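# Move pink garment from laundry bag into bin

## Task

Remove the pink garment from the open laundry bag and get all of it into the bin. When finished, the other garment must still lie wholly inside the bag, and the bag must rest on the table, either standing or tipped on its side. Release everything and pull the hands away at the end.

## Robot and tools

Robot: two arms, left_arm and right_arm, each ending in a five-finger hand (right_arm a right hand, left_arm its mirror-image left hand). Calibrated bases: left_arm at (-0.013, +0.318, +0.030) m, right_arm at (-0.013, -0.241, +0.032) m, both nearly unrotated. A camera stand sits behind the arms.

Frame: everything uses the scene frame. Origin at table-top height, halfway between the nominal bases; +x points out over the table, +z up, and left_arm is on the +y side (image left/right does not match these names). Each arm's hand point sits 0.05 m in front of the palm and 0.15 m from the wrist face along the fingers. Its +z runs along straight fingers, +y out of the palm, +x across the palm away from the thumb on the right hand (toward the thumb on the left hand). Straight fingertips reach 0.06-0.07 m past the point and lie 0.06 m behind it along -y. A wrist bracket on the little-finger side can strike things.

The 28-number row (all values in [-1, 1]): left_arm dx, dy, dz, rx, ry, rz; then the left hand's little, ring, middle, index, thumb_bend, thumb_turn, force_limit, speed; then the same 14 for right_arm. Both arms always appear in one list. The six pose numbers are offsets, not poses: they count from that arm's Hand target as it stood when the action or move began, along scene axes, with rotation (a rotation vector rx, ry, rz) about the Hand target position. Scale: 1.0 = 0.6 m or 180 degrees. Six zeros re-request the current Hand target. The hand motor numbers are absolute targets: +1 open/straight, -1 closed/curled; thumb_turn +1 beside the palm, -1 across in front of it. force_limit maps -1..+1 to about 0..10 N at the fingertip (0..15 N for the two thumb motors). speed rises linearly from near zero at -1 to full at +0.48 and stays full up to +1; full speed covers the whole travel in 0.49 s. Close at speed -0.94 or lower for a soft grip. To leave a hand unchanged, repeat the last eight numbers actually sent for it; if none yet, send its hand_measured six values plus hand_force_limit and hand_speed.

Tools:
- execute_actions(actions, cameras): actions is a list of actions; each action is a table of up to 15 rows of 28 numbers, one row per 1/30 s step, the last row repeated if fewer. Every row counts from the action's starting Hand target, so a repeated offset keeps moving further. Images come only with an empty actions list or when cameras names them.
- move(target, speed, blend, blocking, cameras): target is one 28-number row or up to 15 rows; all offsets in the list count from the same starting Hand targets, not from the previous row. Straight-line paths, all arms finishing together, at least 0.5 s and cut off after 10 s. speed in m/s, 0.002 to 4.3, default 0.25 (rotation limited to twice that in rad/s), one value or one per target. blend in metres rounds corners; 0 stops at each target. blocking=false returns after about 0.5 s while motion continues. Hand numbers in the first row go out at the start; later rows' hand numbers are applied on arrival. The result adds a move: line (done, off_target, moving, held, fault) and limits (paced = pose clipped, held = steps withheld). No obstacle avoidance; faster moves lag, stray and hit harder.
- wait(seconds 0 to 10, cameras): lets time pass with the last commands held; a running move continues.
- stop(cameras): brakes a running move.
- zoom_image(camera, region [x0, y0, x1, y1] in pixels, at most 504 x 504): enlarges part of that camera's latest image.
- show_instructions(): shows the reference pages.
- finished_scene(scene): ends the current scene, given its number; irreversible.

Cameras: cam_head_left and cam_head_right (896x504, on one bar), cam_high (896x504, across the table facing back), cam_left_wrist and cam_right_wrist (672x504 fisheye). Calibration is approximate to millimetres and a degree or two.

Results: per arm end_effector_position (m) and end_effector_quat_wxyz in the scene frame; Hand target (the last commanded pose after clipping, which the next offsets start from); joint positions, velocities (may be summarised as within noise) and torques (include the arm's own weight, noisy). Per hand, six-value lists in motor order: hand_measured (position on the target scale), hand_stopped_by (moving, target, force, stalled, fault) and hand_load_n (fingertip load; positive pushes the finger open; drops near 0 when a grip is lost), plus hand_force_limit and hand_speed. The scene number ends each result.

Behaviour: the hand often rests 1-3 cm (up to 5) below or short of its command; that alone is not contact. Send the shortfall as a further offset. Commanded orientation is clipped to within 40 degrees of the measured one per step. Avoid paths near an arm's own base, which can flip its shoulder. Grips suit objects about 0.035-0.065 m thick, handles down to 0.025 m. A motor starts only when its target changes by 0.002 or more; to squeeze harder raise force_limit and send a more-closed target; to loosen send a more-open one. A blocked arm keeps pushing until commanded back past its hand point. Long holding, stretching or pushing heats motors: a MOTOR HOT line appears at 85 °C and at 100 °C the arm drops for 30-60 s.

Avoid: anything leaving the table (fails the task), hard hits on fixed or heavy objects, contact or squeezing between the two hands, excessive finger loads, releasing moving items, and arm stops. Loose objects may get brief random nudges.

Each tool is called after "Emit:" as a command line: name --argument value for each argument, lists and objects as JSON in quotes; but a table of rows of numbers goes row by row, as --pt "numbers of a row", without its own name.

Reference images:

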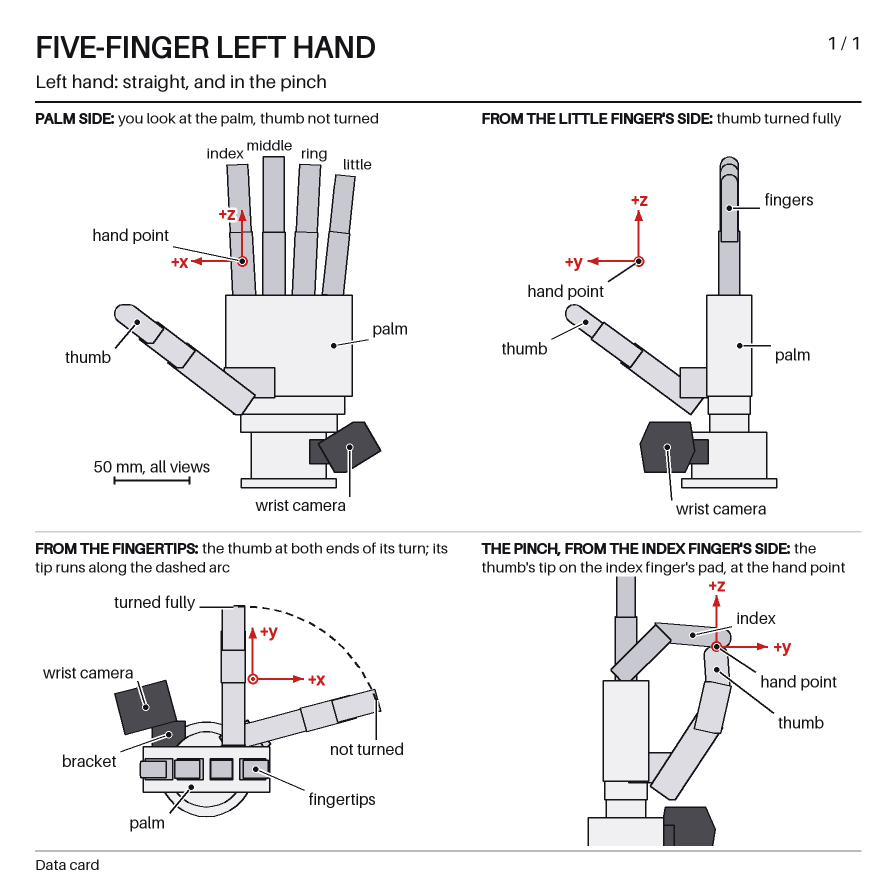

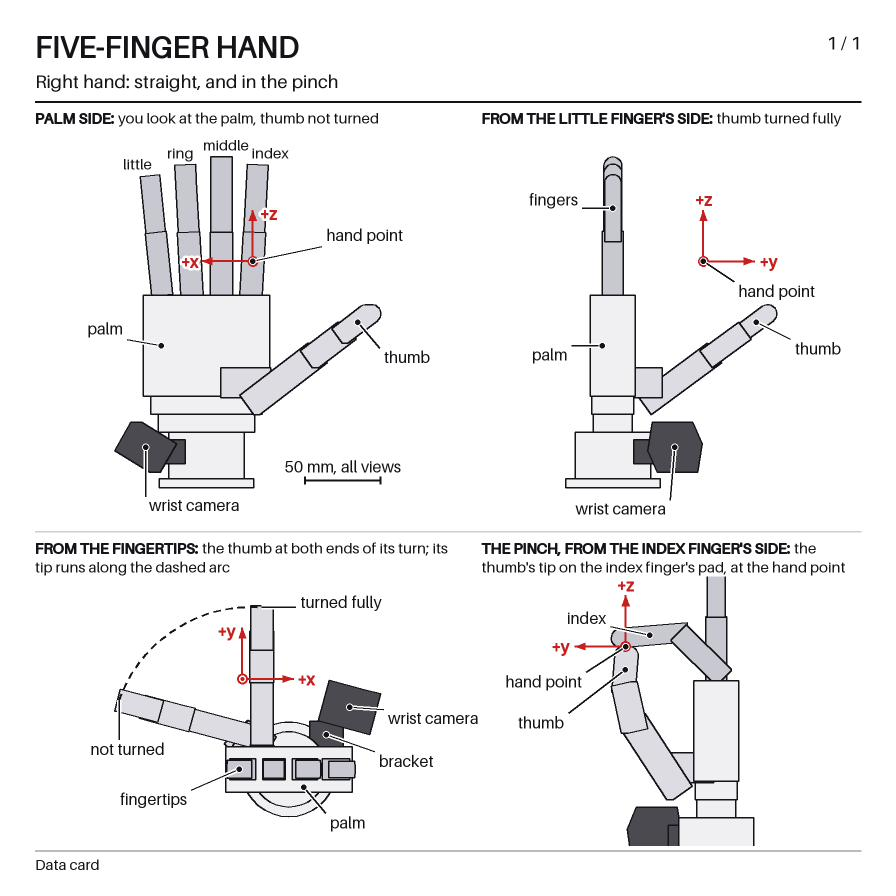

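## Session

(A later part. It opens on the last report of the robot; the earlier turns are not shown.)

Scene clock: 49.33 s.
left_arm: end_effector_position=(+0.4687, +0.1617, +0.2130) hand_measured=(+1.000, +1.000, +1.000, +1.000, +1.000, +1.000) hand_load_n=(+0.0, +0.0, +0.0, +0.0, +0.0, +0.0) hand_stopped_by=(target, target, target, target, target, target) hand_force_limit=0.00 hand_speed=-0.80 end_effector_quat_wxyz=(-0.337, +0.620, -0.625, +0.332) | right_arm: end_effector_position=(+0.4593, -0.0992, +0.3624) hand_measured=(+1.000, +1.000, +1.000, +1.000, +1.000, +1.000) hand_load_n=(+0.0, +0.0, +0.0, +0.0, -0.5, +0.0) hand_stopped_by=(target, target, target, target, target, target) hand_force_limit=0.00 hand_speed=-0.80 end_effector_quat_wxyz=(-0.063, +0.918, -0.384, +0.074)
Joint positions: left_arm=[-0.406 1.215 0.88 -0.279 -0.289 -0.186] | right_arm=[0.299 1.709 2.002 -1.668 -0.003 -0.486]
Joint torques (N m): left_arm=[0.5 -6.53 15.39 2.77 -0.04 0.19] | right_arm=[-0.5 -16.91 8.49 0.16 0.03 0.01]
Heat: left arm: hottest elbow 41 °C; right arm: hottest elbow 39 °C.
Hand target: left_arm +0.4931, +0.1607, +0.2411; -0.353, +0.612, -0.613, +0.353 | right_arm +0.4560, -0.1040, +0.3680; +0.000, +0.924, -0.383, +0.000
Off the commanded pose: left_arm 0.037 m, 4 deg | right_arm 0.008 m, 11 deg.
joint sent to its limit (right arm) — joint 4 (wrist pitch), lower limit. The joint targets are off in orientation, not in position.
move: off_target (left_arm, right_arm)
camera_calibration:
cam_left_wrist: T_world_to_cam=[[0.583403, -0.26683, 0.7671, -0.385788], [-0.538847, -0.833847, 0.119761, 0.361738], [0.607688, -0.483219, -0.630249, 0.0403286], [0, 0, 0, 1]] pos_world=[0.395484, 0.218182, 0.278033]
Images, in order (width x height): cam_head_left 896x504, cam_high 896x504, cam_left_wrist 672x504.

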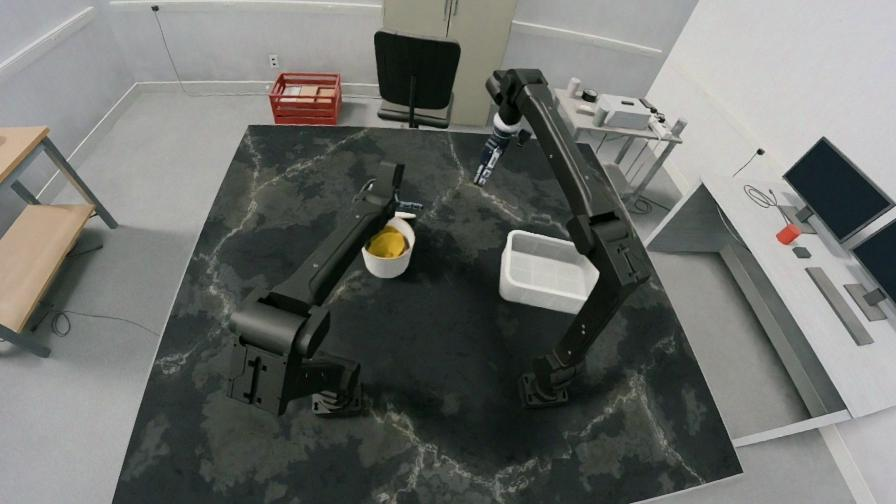

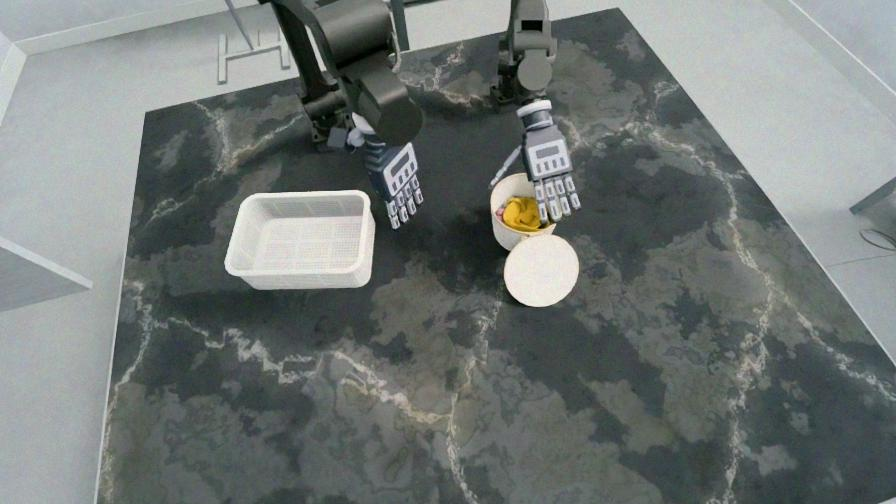

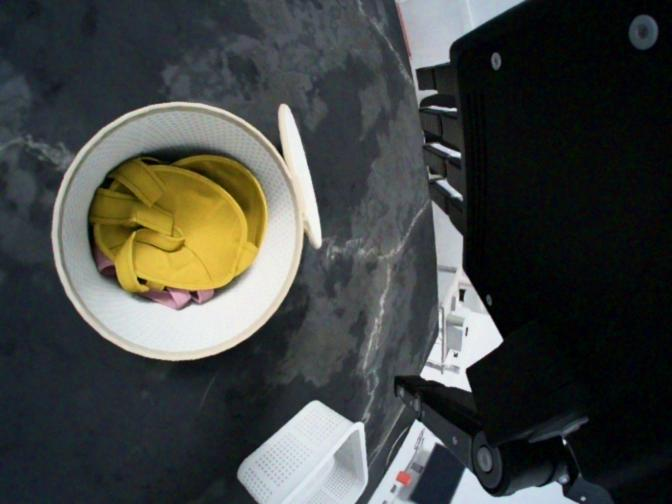

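Emit:
move --target '[-0.12,0.03,0.08,0,0.3056,0,1,1,1,1,1,1,0,-0.8,0,0,0,0,0,0,1,1,1,1,1,1,0,-0.8]' --cameras '["all"]' --speed 0.2

Emit:
zoom_image --camera "cam_high" --region '[470, 150, 610, 320]'

Scene clock: 56.23 s.
left_arm: end_effector_position=(+0.4083, +0.1762, +0.2768) hand_measured=(+1.000, +1.000, +1.000, +1.000, +1.000, +1.000) hand_load_n=(+0.0, +0.0, +0.0, -0.5, +0.0, +0.0) hand_stopped_by=(target, target, target, target, target, target) hand_force_limit=0.00 hand_speed=-0.80 end_effector_quat_wxyz=(-0.026, +0.701, -0.713, +0.021) | right_arm: end_effector_position=(+0.4593, -0.0992, +0.3624) hand_measured=(+1.000, +1.000, +1.000, +1.000, +1.000, +1.000) hand_load_n=(+0.0, +0.0, +0.0, +0.0, +0.0, +0.0) hand_stopped_by=(target, target, target, target, target, target) hand_force_limit=0.00 hand_speed=-0.80 end_effector_quat_wxyz=(-0.063, +0.918, -0.384, +0.074)
Joint positions: left_arm=[-0.298 1.587 1.614 -1.536 -0.022 -0.219] | right_arm=[0.299 1.709 2.002 -1.668 -0.003 -0.486]
Joint torques (N m): left_arm=[0.09 -11.87 14.22 -0.18 0.09 -0.01] | right_arm=[-0.56 -16.91 8.47 0.17 0.03 0.01]
Heat: left arm: hottest elbow 42 °C; right arm: hottest elbow 39 °C.
Hand target: left_arm +0.4212, +0.1787, +0.2890; -0.031, +0.706, -0.707, +0.031 | right_arm +0.4560, -0.1040, +0.3680; +0.000, +0.924, -0.383, +0.000
Off the commanded pose: left_arm 0.018 m, 2 deg | right_arm 0.008 m, 11 deg.
joint sent to its limit (right arm) — joint 4 (wrist pitch), lower limit. The joint targets are off in orientation, not in position.
move: off_target (left_arm, right_arm)
camera_calibration:
cam_left_wrist: T_world_to_cam=[[0.961754, -0.273915, -0.000178795, -0.336438], [-0.237399, -0.833869, 0.498301, 0.105899], [-0.136641, -0.479201, -0.867004, 0.493002], [0, 0, 0, 1]] pos_world=[0.416075, 0.232398, 0.374605]
cam_right_wrist: T_world_to_cam=[[-0.542234, -0.830226, -0.129257, 0.21109], [-0.808338, 0.473464, 0.349888, 0.297689], [-0.229288, 0.294204, -0.927831, 0.581609], [0, 0, 0, 1]] pos_world=[0.488449, -0.136804, 0.462762]

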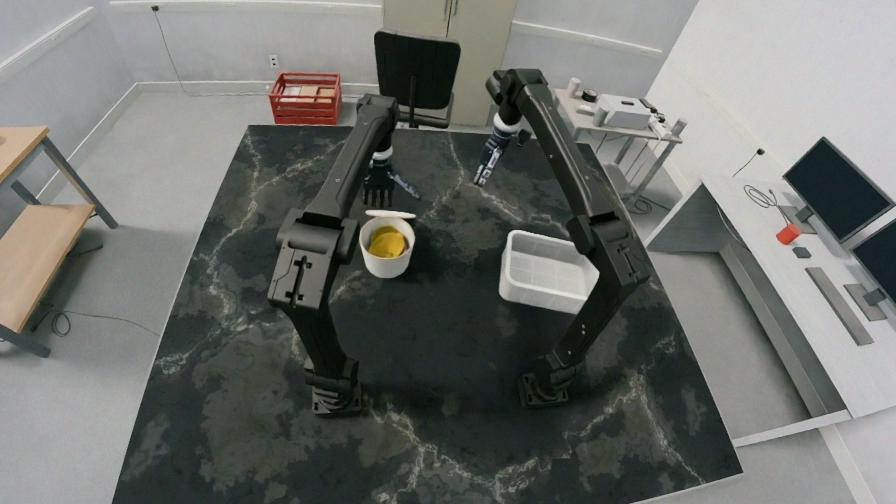

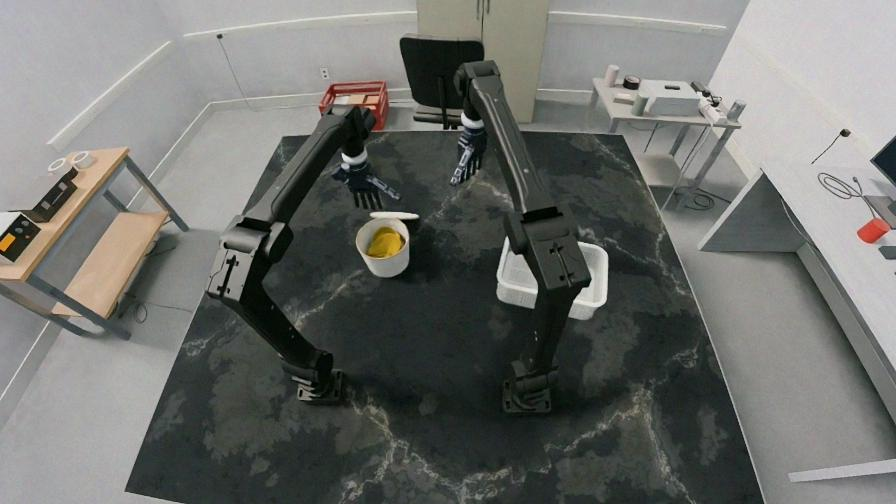

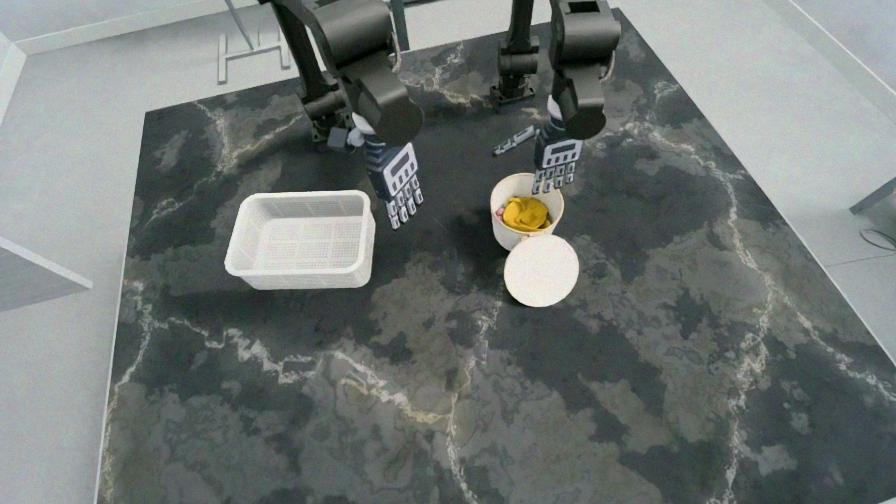

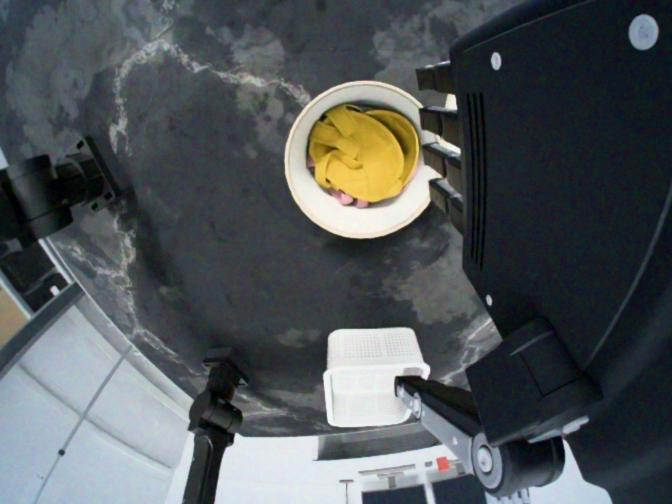

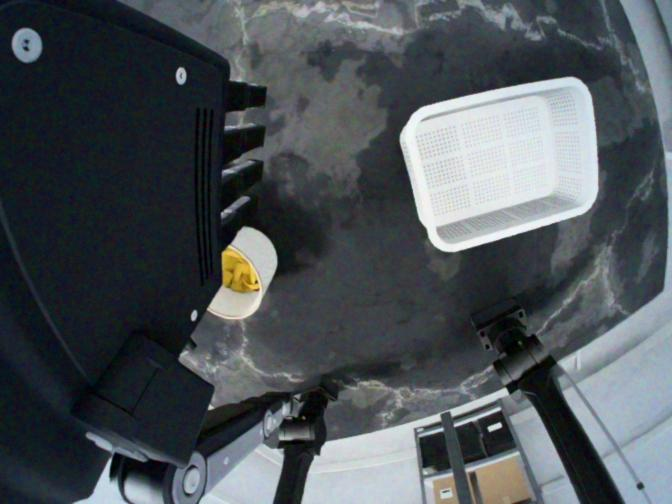

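Scaled by 2.965 from the camera's 896x504 image, which has a finer 1280x720 frame.

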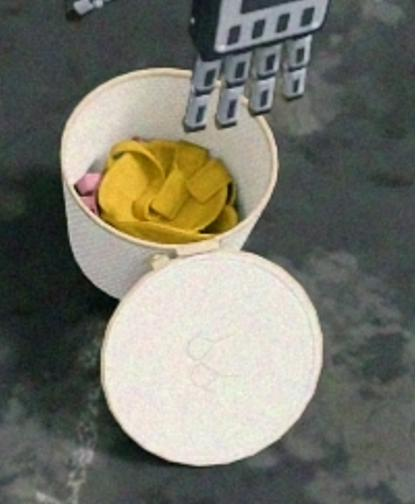

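Emit:
zoom_image --camera "cam_left_wrist" --region '[270, 70, 450, 250]'

Scaled by 2.800 from the camera's 672x504 image, which has a finer 960x720 frame.

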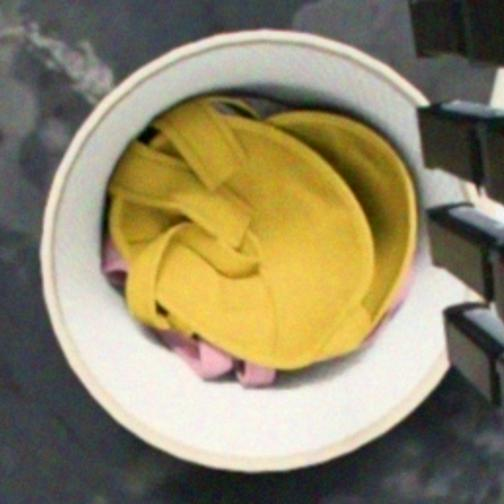

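Emit:
zoom_image --camera "cam_head_left" --region '[340, 140, 440, 290]'

Emit:
zoom_image --camera "cam_head_right" --region '[320, 140, 420, 290]'

Scaled by 3.360 from the camera's 896x504 image, which has a finer 1280x720 frame.

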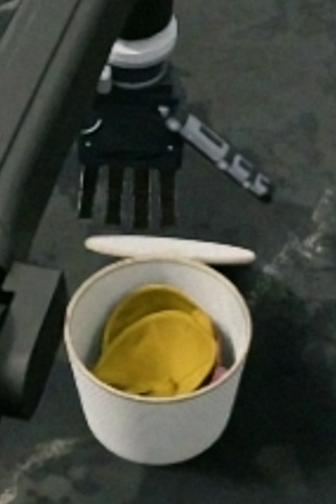

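Scaled by 3.360 from the camera's 896x504 image, which has a finer 1280x720 frame.

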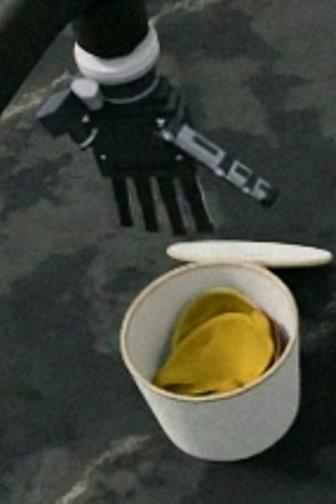

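Emit:
move --target '[0.01,-0.012,-0.14,0,-0.0833,0,0,0,0,0,1,-1,0,-0.3,0,0,0,0,0,0,1,1,1,1,1,1,0,-0.8]' --cameras '["cam_left_wrist","cam_high","cam_head_left","cam_head_right"]' --speed 0.15

Emit:
zoom_image --camera "cam_left_wrist" --region '[230, 50, 530, 290]'

Emit:
zoom_image --camera "cam_high" --region '[470, 120, 610, 290]'

Scene clock: 63.83 s.
left_arm: end_effector_position=(+0.4237, +0.1789, +0.1962) hand_measured=(+0.000, +0.000, +0.000, +0.000, +1.000, -1.000) hand_load_n=(+0.0, +0.0, +0.0, +0.0, -0.5, +0.0) hand_stopped_by=(target, target, target, target, target, target) hand_force_limit=0.00 hand_speed=-0.30 end_effector_quat_wxyz=(-0.113, +0.697, -0.700, +0.106) | right_arm: end_effector_position=(+0.4593, -0.0992, +0.3624) hand_measured=(+1.000, +1.000, +1.000, +1.000, +1.000, +1.000) hand_load_n=(+0.0, +0.0, +0.0, +0.0, +0.0, +0.0) hand_stopped_by=(target, target, target, target, target, target) hand_force_limit=0.00 hand_speed=-0.80 end_effector_quat_wxyz=(-0.063, +0.918, -0.384, +0.074)
Joint positions: left_arm=[-0.311 1.47 1.276 -1.076 -0.085 -0.231] | right_arm=[0.299 1.709 2.002 -1.668 -0.003 -0.486]
Joint torques (N m): left_arm=[-2.14 -12.45 9.94 1.44 -0.14 -0.11] | right_arm=[-0.5 -16.85 8.49 0.17 0.03 0.01]
Heat: left arm: hottest elbow 43 °C; right arm: hottest elbow 39 °C.
Hand target: left_arm +0.4270, +0.1715, +0.2051; -0.122, +0.696, -0.697, +0.123 | right_arm +0.4560, -0.1040, +0.3680; +0.000, +0.924, -0.383, +0.000
Off the commanded pose: left_arm 0.012 m, 2 deg | right_arm 0.008 m, 11 deg.
joint sent to its limit (right arm) — joint 4 (wrist pitch), lower limit. The joint targets are off in orientation, not in position.
move: off_target (left_arm, right_arm)
camera_calibration:
cam_left_wrist: T_world_to_cam=[[0.935772, -0.263618, 0.234171, -0.387381], [-0.342472, -0.837574, 0.425655, 0.211366], [0.0839252, -0.478513, -0.874061, 0.334342], [0, 0, 0, 1]] pos_world=[0.406828, 0.2349, 0.29298]
Images, in order (width x height): cam_head_left 896x504, cam_head_right 896x504, cam_high 896x504, cam_left_wrist 672x504.

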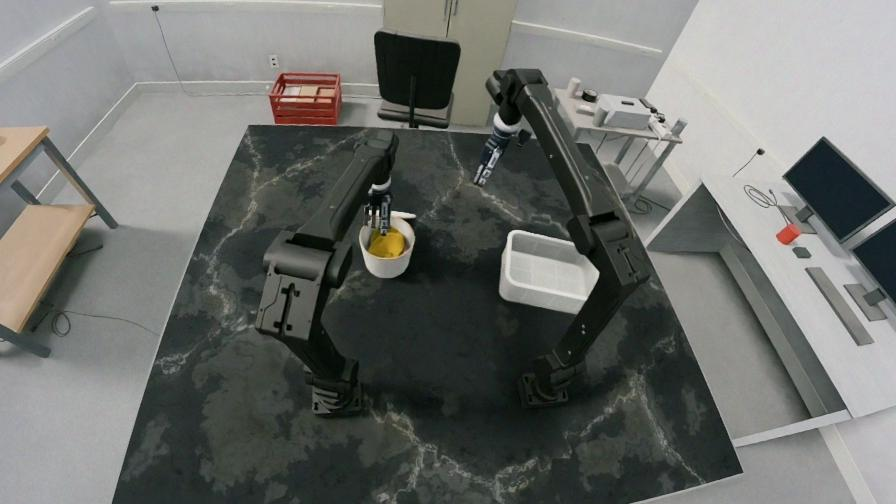

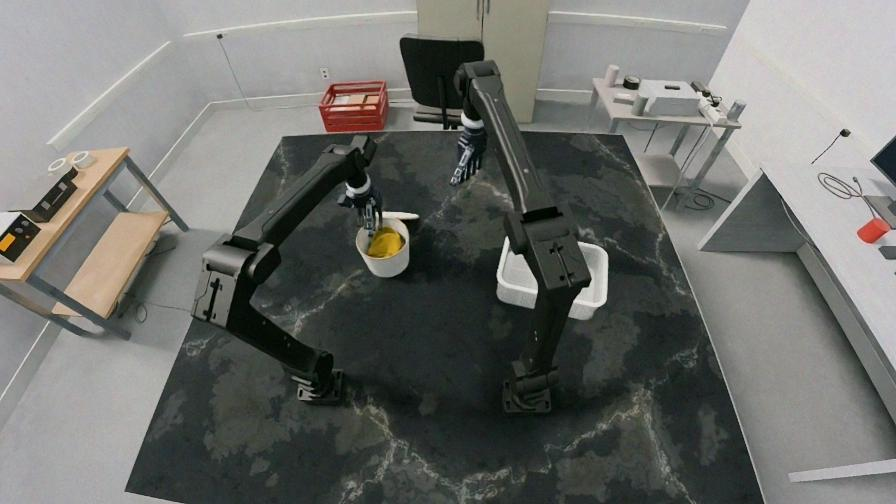

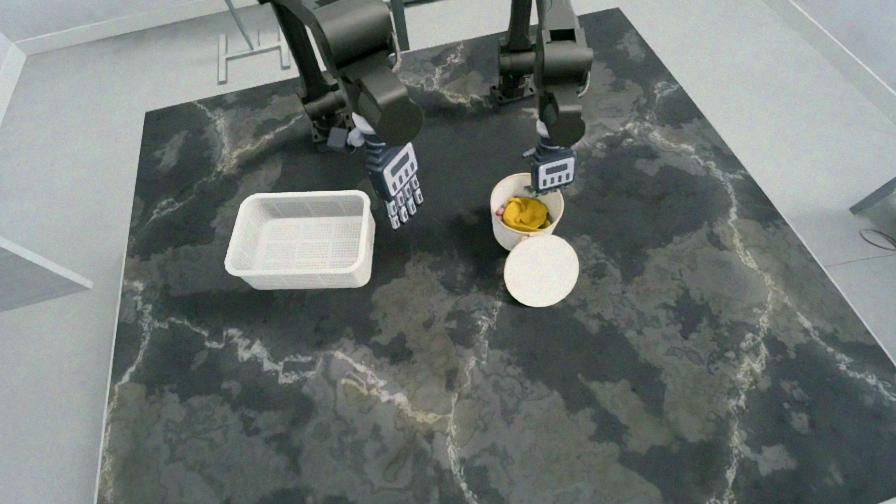

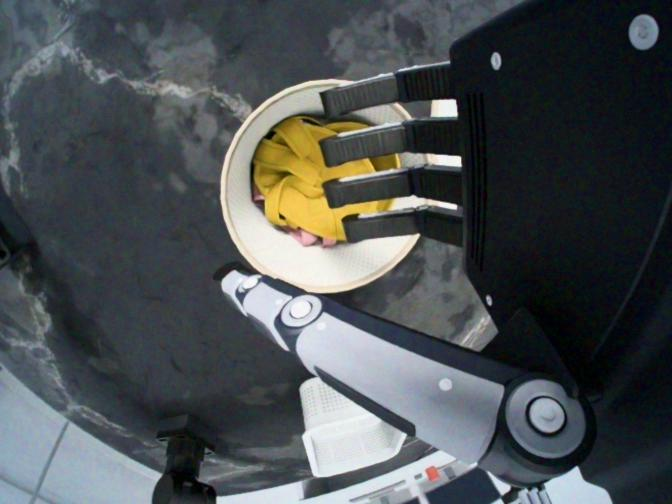

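Scaled by 1.680 from the camera's 672x504 image, which has a finer 960x720 frame.

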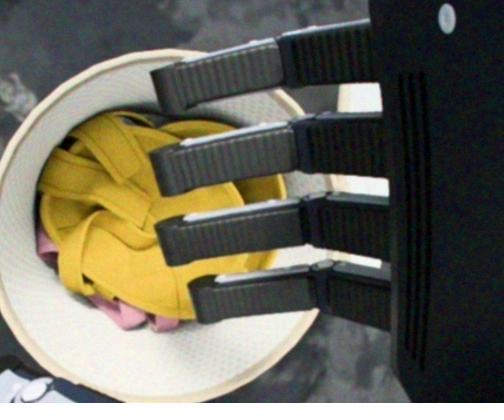

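Scaled by 2.965 from the camera's 896x504 image, which has a finer 1280x720 frame.

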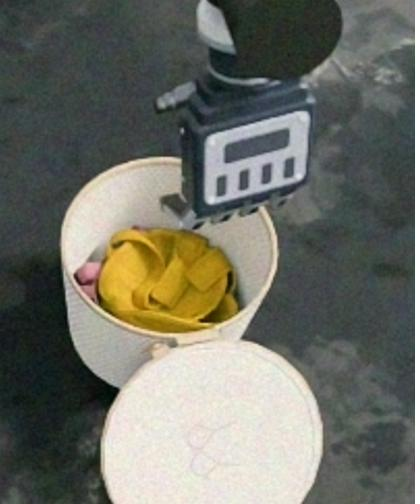

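Emit:
move --target '[-0.02,-0.022,-0.125,0,0,0,0,0,0,0,1,-1,0,-0.3,0,0,0,0,0,0,1,1,1,1,1,1,0,-0.8]' --cameras '["cam_left_wrist","cam_high","cam_head_left","cam_head_right"]' --speed 0.1

Emit:
zoom_image --camera "cam_left_wrist" --region '[180, 50, 480, 290]'

Emit:
zoom_image --camera "cam_high" --region '[470, 120, 610, 290]'

Emit:
zoom_image --camera "cam_head_right" --region '[320, 140, 420, 290]'

Scene clock: 66.10 s.
left_arm: end_effector_position=(+0.4111, +0.1663, +0.1338) hand_measured=(+0.000, +0.000, +0.000, +0.000, +1.000, -1.000) hand_load_n=(+0.0, +0.0, +0.0, +0.0, +0.0, +0.0) hand_stopped_by=(target, target, target, target, target, target) hand_force_limit=0.00 hand_speed=-0.30 end_effector_quat_wxyz=(-0.121, +0.696, -0.698, +0.118) | right_arm: end_effector_position=(+0.4593, -0.0992, +0.3624) hand_measured=(+1.000, +1.000, +1.000, +1.000, +1.000, +1.000) hand_load_n=(+0.0, -0.5, +0.0, +0.0, +0.0, +0.0) hand_stopped_by=(target, target, target, target, target, target) hand_force_limit=0.00 hand_speed=-0.80 end_effector_quat_wxyz=(-0.063, +0.918, -0.384, +0.074)
Joint positions: left_arm=[-0.347 1.475 1.108 -0.879 -0.097 -0.265] | right_arm=[0.299 1.709 2.002 -1.668 -0.003 -0.486]
Joint torques (N m): left_arm=[-1.38 -9.58 9.65 1.46 -0.17 -0.07] | right_arm=[-0.5 -16.91 8.49 0.14 0.03 0.01]
Heat: left arm: hottest elbow 43 °C; right arm: hottest elbow 39 °C.
Hand target: left_arm +0.4152, +0.1584, +0.1302; -0.122, +0.696, -0.696, +0.123 | right_arm +0.4560, -0.1040, +0.3680; +0.000, +0.924, -0.383, +0.000
Off the commanded pose: left_arm 0.010 m, 1 deg | right_arm 0.008 m, 11 deg.
joint sent to its limit (right arm) — joint 4 (wrist pitch), lower limit. The joint targets are off in orientation, not in position.
move: off_target (right_arm)
camera_calibration:
cam_left_wrist: T_world_to_cam=[[0.928885, -0.261879, 0.261902, -0.365471], [-0.354132, -0.835078, 0.420994, 0.228072], [0.108459, -0.483803, -0.868431, 0.264841], [0, 0, 0, 1]] pos_world=[0.391524, 0.22288, 0.229696]
Images, in order (width x height): cam_head_left 896x504, cam_head_right 896x504, cam_high 896x504, cam_left_wrist 672x504.

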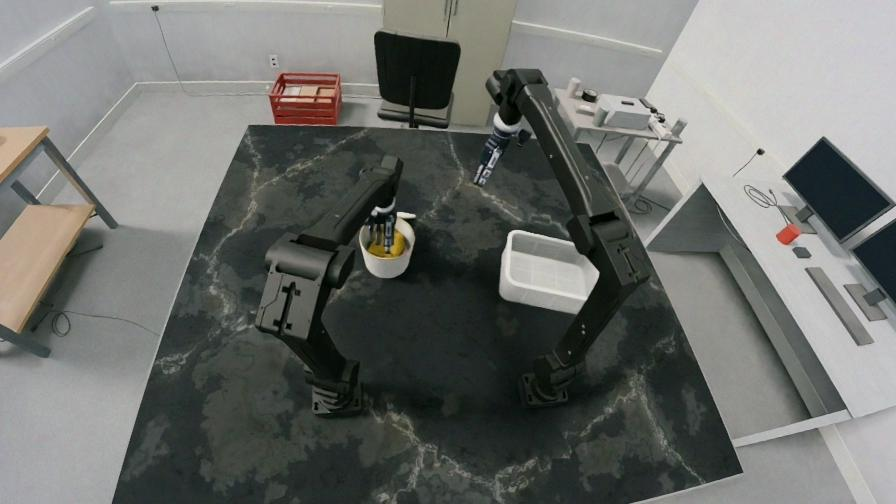

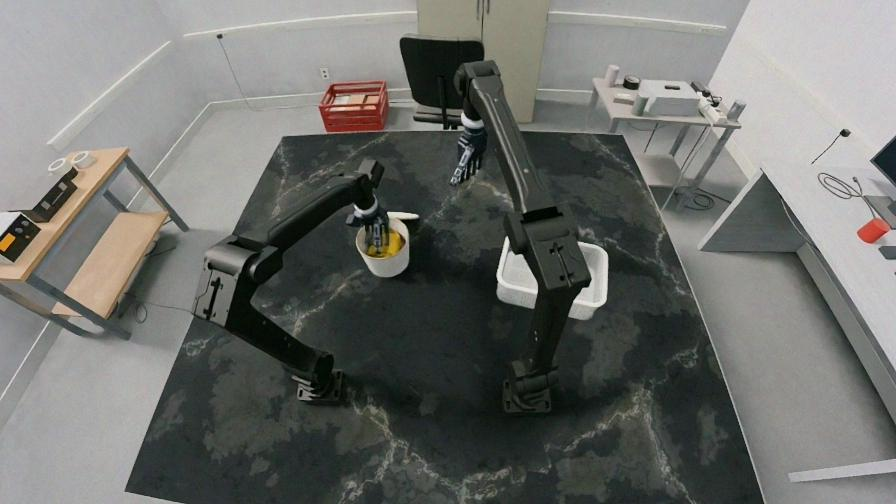

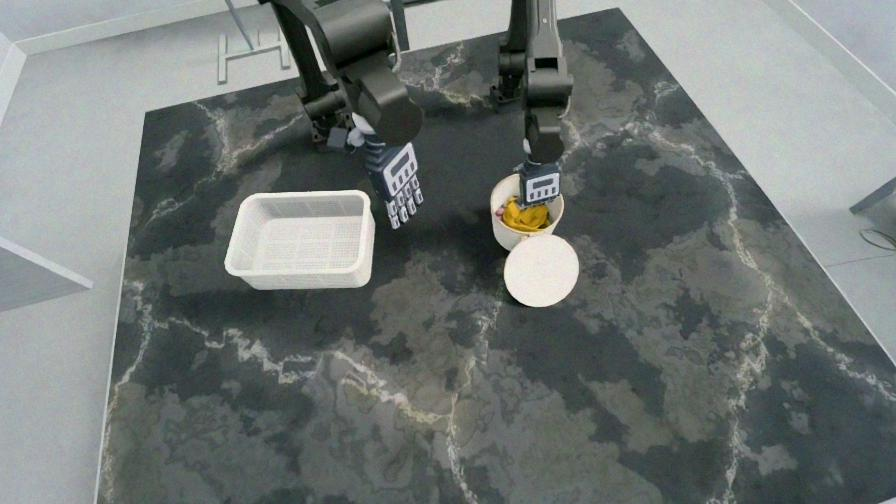

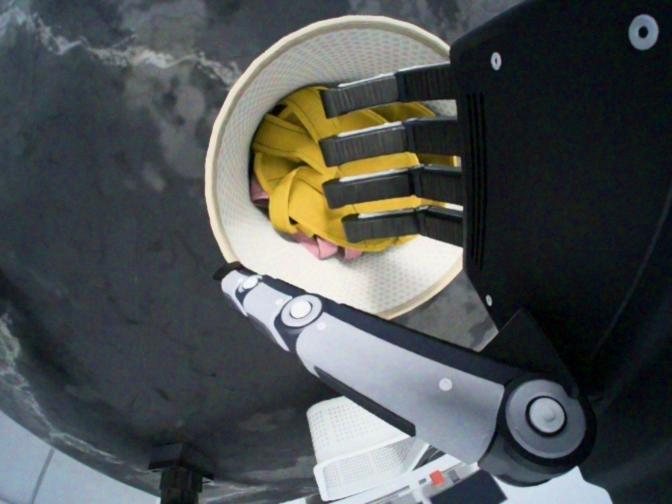

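Scaled by 1.680 from the camera's 672x504 image, which has a finer 960x720 frame.

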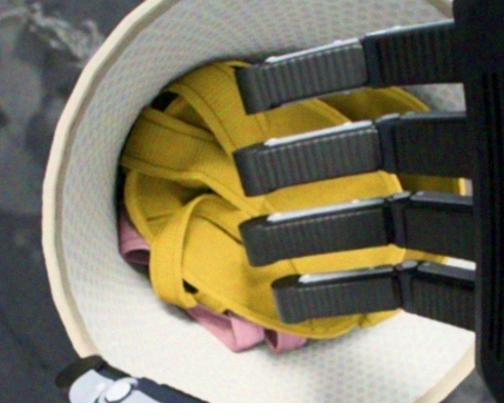

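Scaled by 2.965 from the camera's 896x504 image, which has a finer 1280x720 frame.

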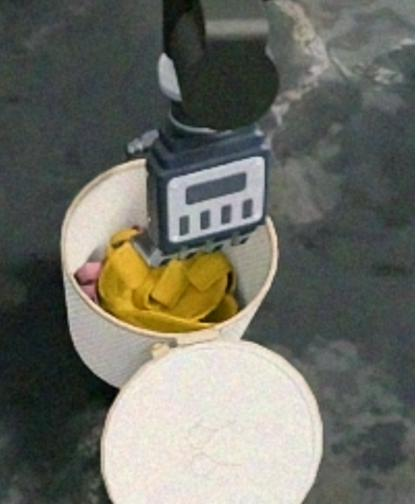

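Scaled by 3.360 from the camera's 896x504 image, which has a finer 1280x720 frame.

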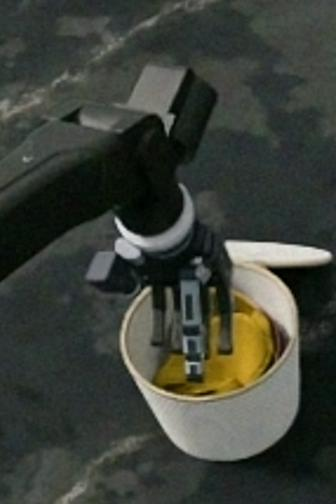

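Emit:
move --target '[0.0,0,-0.06,0,0,0,0,0,0,0,1,-1,0,-0.3,0,0,0,0,0,0,1,1,1,1,1,1,0,-0.8]' --cameras '["cam_left_wrist","cam_high","cam_head_right"]' --speed 0.08

Emit:
zoom_image --camera "cam_left_wrist" --region '[180, 50, 480, 290]'

Emit:
zoom_image --camera "cam_head_right" --region '[320, 140, 420, 290]'

Scene clock: 67.57 s.
left_arm: end_effector_position=(+0.4113, +0.1662, +0.0970) hand_measured=(+0.000, +0.000, +0.000, +0.000, +1.000, -1.000) hand_load_n=(+0.0, +0.0, +0.0, +0.0, +0.0, +0.0) hand_stopped_by=(target, target, target, target, target, target) hand_force_limit=0.00 hand_speed=-0.30 end_effector_quat_wxyz=(-0.121, +0.696, -0.698, +0.117) | right_arm: end_effector_position=(+0.4593, -0.0992, +0.3624) hand_measured=(+1.000, +1.000, +1.000, +1.000, +1.000, +1.000) hand_load_n=(+0.0, +0.0, +0.0, +0.0, +0.0, +0.0) hand_stopped_by=(target, target, target, target, target, target) hand_force_limit=0.00 hand_speed=-0.80 end_effector_quat_wxyz=(-0.063, +0.918, -0.384, +0.074)
Joint positions: left_arm=[-0.347 1.517 1.05 -0.78 -0.097 -0.265] | right_arm=[0.299 1.709 2.002 -1.668 -0.003 -0.486]
Joint torques (N m): left_arm=[-1.67 -9.41 9.18 1.47 -0.17 -0.12] | right_arm=[-0.5 -16.91 8.49 0.16 0.03 0.01]
Heat: left arm: hottest elbow 43 °C; right arm: hottest elbow 39 °C.
Hand target: left_arm +0.4152, +0.1583, +0.0942; -0.122, +0.696, -0.696, +0.123 | right_arm +0.4560, -0.1040, +0.3680; +0.000, +0.924, -0.383, +0.000
Off the commanded pose: left_arm 0.009 m, 1 deg | right_arm 0.008 m, 11 deg.
joint sent to its limit (right arm) — joint 4 (wrist pitch), lower limit. The joint targets are off in orientation, not in position.
move: off_target (right_arm)
camera_calibration:
cam_left_wrist: T_world_to_cam=[[0.92946, -0.261643, 0.26009, -0.356086], [-0.353051, -0.835384, 0.421294, 0.243132], [0.107046, -0.483401, -0.868829, 0.23343], [0, 0, 0, 1]] pos_world=[0.391818, 0.222781, 0.192995]
Images, in order (width x height): cam_head_right 896x504, cam_high 896x504, cam_left_wrist 672x504.

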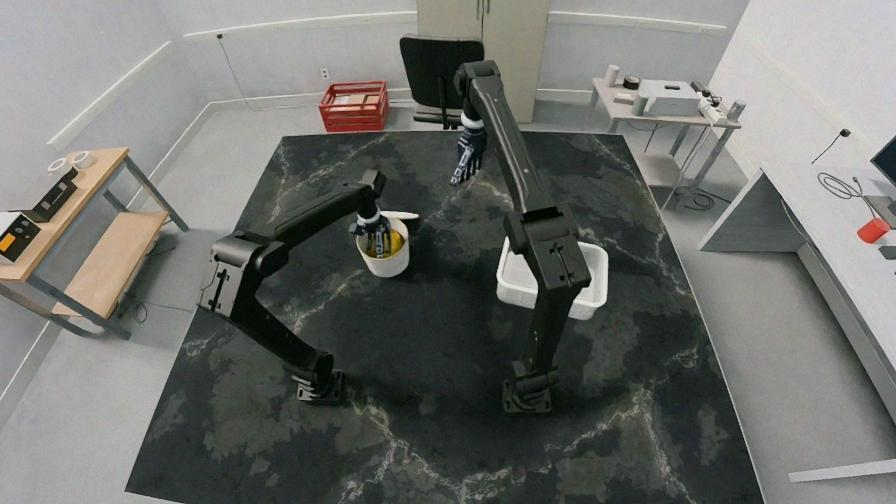

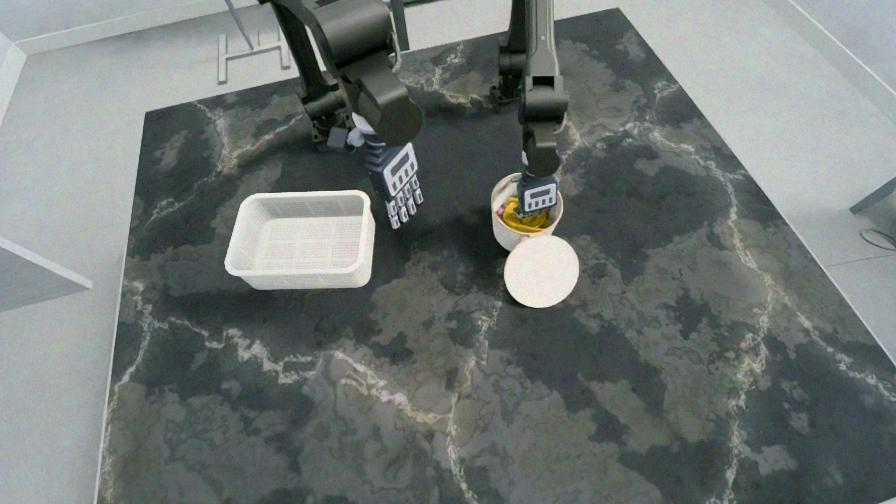

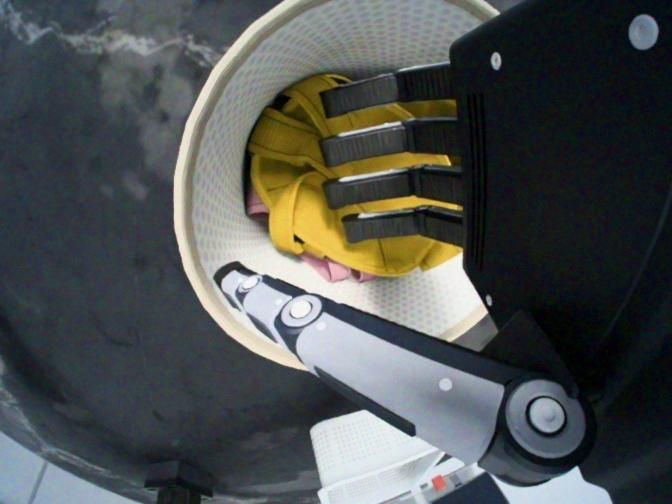

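Scaled by 1.680 from the camera's 672x504 image, which has a finer 960x720 frame.

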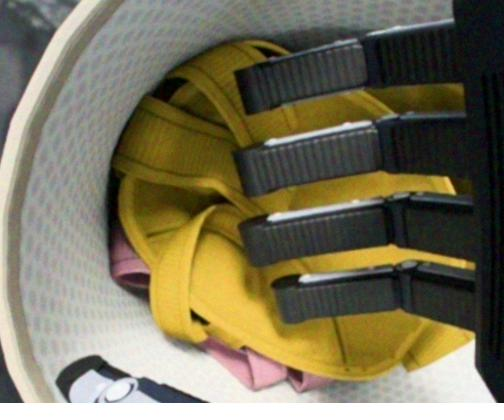

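Scaled by 3.360 from the camera's 896x504 image, which has a finer 1280x720 frame.

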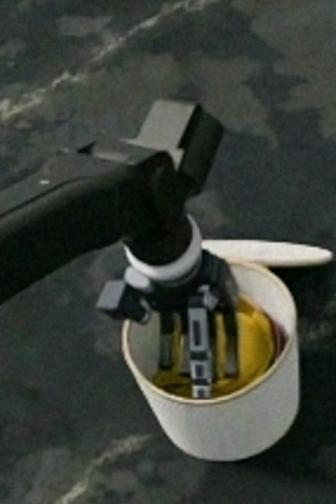

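Emit:
move --target '[-0.005,0,-0.033,0,0,0,0,0,0,0,1,-1,0,-0.3,0,0,0,0,0,0,1,1,1,1,1,1,0,-0.8]' --cameras '["cam_left_wrist"]' --speed 0.08

Emit:
zoom_image --camera "cam_left_wrist" --region '[180, 50, 480, 290]'

Scene clock: 68.87 s.
left_arm: end_effector_position=(+0.4100, +0.1660, +0.0792) hand_measured=(+0.000, +0.000, +0.000, +0.000, +1.000, -1.000) hand_load_n=(+0.0, +0.5, +0.0, +0.0, +0.0, +0.0) hand_stopped_by=(target, target, target, target, target, target) hand_force_limit=0.00 hand_speed=-0.30 end_effector_quat_wxyz=(-0.122, +0.696, -0.698, +0.120) | right_arm: end_effector_position=(+0.4593, -0.0992, +0.3624) hand_measured=(+1.000, +1.000, +1.000, +1.000, +1.000, +1.000) hand_load_n=(+0.0, +0.0, +0.0, +0.0, +0.0, +0.0) hand_stopped_by=(target, target, target, target, target, target) hand_force_limit=0.00 hand_speed=-0.80 end_effector_quat_wxyz=(-0.063, +0.918, -0.384, +0.074)
Joint positions: left_arm=[-0.348 1.534 1.016 -0.723 -0.098 -0.268] | right_arm=[0.299 1.709 2.002 -1.668 -0.003 -0.486]
Joint torques (N m): left_arm=[-2.2 -9.93 8.84 1.57 -0.15 -0.11] | right_arm=[-0.5 -16.85 8.49 0.17 0.03 0.01]
Heat: left arm: hottest elbow 43 °C; right arm: hottest elbow 39 °C.
Hand target: left_arm +0.4121, +0.1583, +0.0743; -0.122, +0.696, -0.696, +0.123 | right_arm +0.4560, -0.1040, +0.3680; +0.000, +0.924, -0.383, +0.000
Off the commanded pose: left_arm 0.009 m, 0 deg | right_arm 0.008 m, 11 deg.
joint sent to its limit (right arm) — joint 4 (wrist pitch), lower limit. The joint targets are off in orientation, not in position.
move: off_target (right_arm)
camera_calibration:
cam_left_wrist: T_world_to_cam=[[0.928154, -0.260439, 0.265899, -0.350461], [-0.354795, -0.834984, 0.420621, 0.250671], [0.112476, -0.48474, -0.867396, 0.215875], [0, 0, 0, 1]] pos_world=[0.389938, 0.222676, 0.174999]
Images, in order (width x height): cam_left_wrist 672x504.

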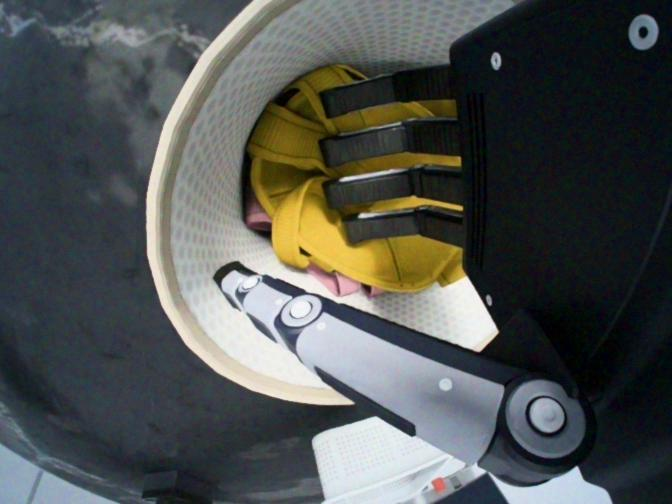

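Scaled by 1.680 from the camera's 672x504 image, which has a finer 960x720 frame.

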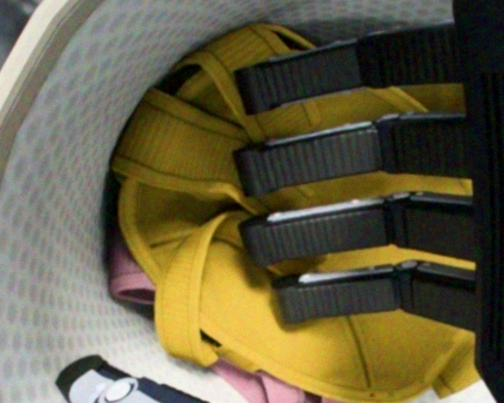

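Emit:
move --pt "0.0 0 0.015 0 0 0 0.25 0.25 0.25 0.25 0.5 -1 0 -0.3 0 0 0 0 0 0 1 1 1 1 1 1 0 -0.8" --pt "-0.015 0 0.015 0 0 0 0.25 0.25 0.25 0.25 0.5 -1 0 -0.3 0 0 0 0 0 0 1 1 1 1 1 1 0 -0.8" --pt "-0.015 0 -0.008 0 0 0 0.25 0.25 0.25 0.25 0.5 -1 0 -0.3 0 0 0 0 0 0 1 1 1 1 1 1 0 -0.8" --cameras '["cam_left_wrist"]' --speed 0.08

Emit:
zoom_image --camera "cam_left_wrist" --region '[180, 50, 480, 290]'

Scene clock: 72.60 s.
left_arm: end_effector_position=(+0.4023, +0.1655, +0.0712) hand_measured=(+0.250, +0.250, +0.250, +0.250, +0.500, -1.000) hand_load_n=(-0.5, +0.0, +0.0, -1.0, -0.5, +0.0) hand_stopped_by=(target, target, target, target, target, target) hand_force_limit=0.00 hand_speed=-0.30 end_effector_quat_wxyz=(-0.121, +0.696, -0.698, +0.117) | right_arm: end_effector_position=(+0.4593, -0.0992, +0.3624) hand_measured=(+1.000, +1.000, +1.000, +1.000, +1.000, +1.000) hand_load_n=(+0.0, +0.0, +0.0, +0.0, +0.0, +0.0) hand_stopped_by=(target, target, target, target, target, target) hand_force_limit=0.00 hand_speed=-0.80 end_effector_quat_wxyz=(-0.063, +0.918, -0.384, +0.074)
Joint positions: left_arm=[-0.354 1.531 0.99 -0.706 -0.1 -0.273] | right_arm=[0.299 1.709 2.002 -1.668 -0.003 -0.486]
Joint torques (N m): left_arm=[-1.9 -10.46 8.39 1.32 -0.18 -0.11] | right_arm=[-0.5 -16.91 8.47 0.16 0.03 0.01]
Heat: left arm: hottest elbow 42 °C; right arm: hottest elbow 39 °C.
Hand target: left_arm +0.4031, +0.1583, +0.0695; -0.122, +0.696, -0.697, +0.123 | right_arm +0.4560, -0.1040, +0.3680; +0.000, +0.924, -0.383, +0.000
Off the commanded pose: left_arm 0.007 m, 1 deg | right_arm 0.008 m, 11 deg.
joint sent to its limit (right arm) — joint 4 (wrist pitch), lower limit. The joint targets are off in orientation, not in position.
move: off_target (right_arm)
camera_calibration:
cam_left_wrist: T_world_to_cam=[[0.929749, -0.260953, 0.259749, -0.341519], [-0.352261, -0.835716, 0.421298, 0.249962], [0.107138, -0.483201, -0.86893, 0.211517], [0, 0, 0, 1]] pos_world=[0.382917, 0.221982, 0.167195]
Images, in order (width x height): cam_left_wrist 672x504.

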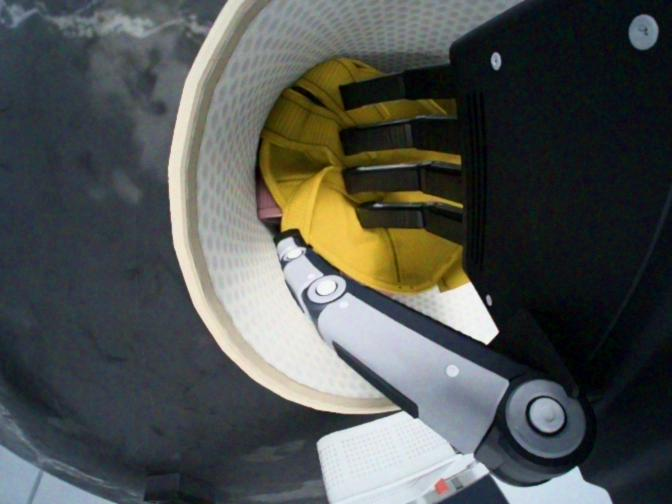

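Scaled by 1.680 from the camera's 672x504 image, which has a finer 960x720 frame.

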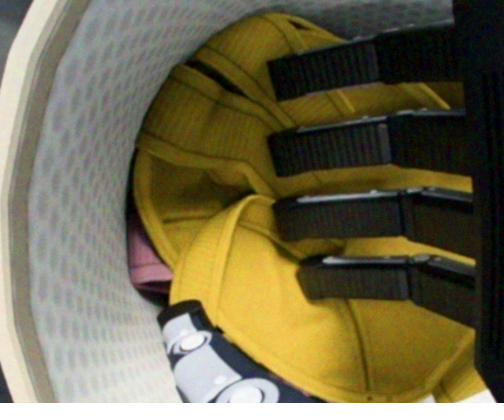

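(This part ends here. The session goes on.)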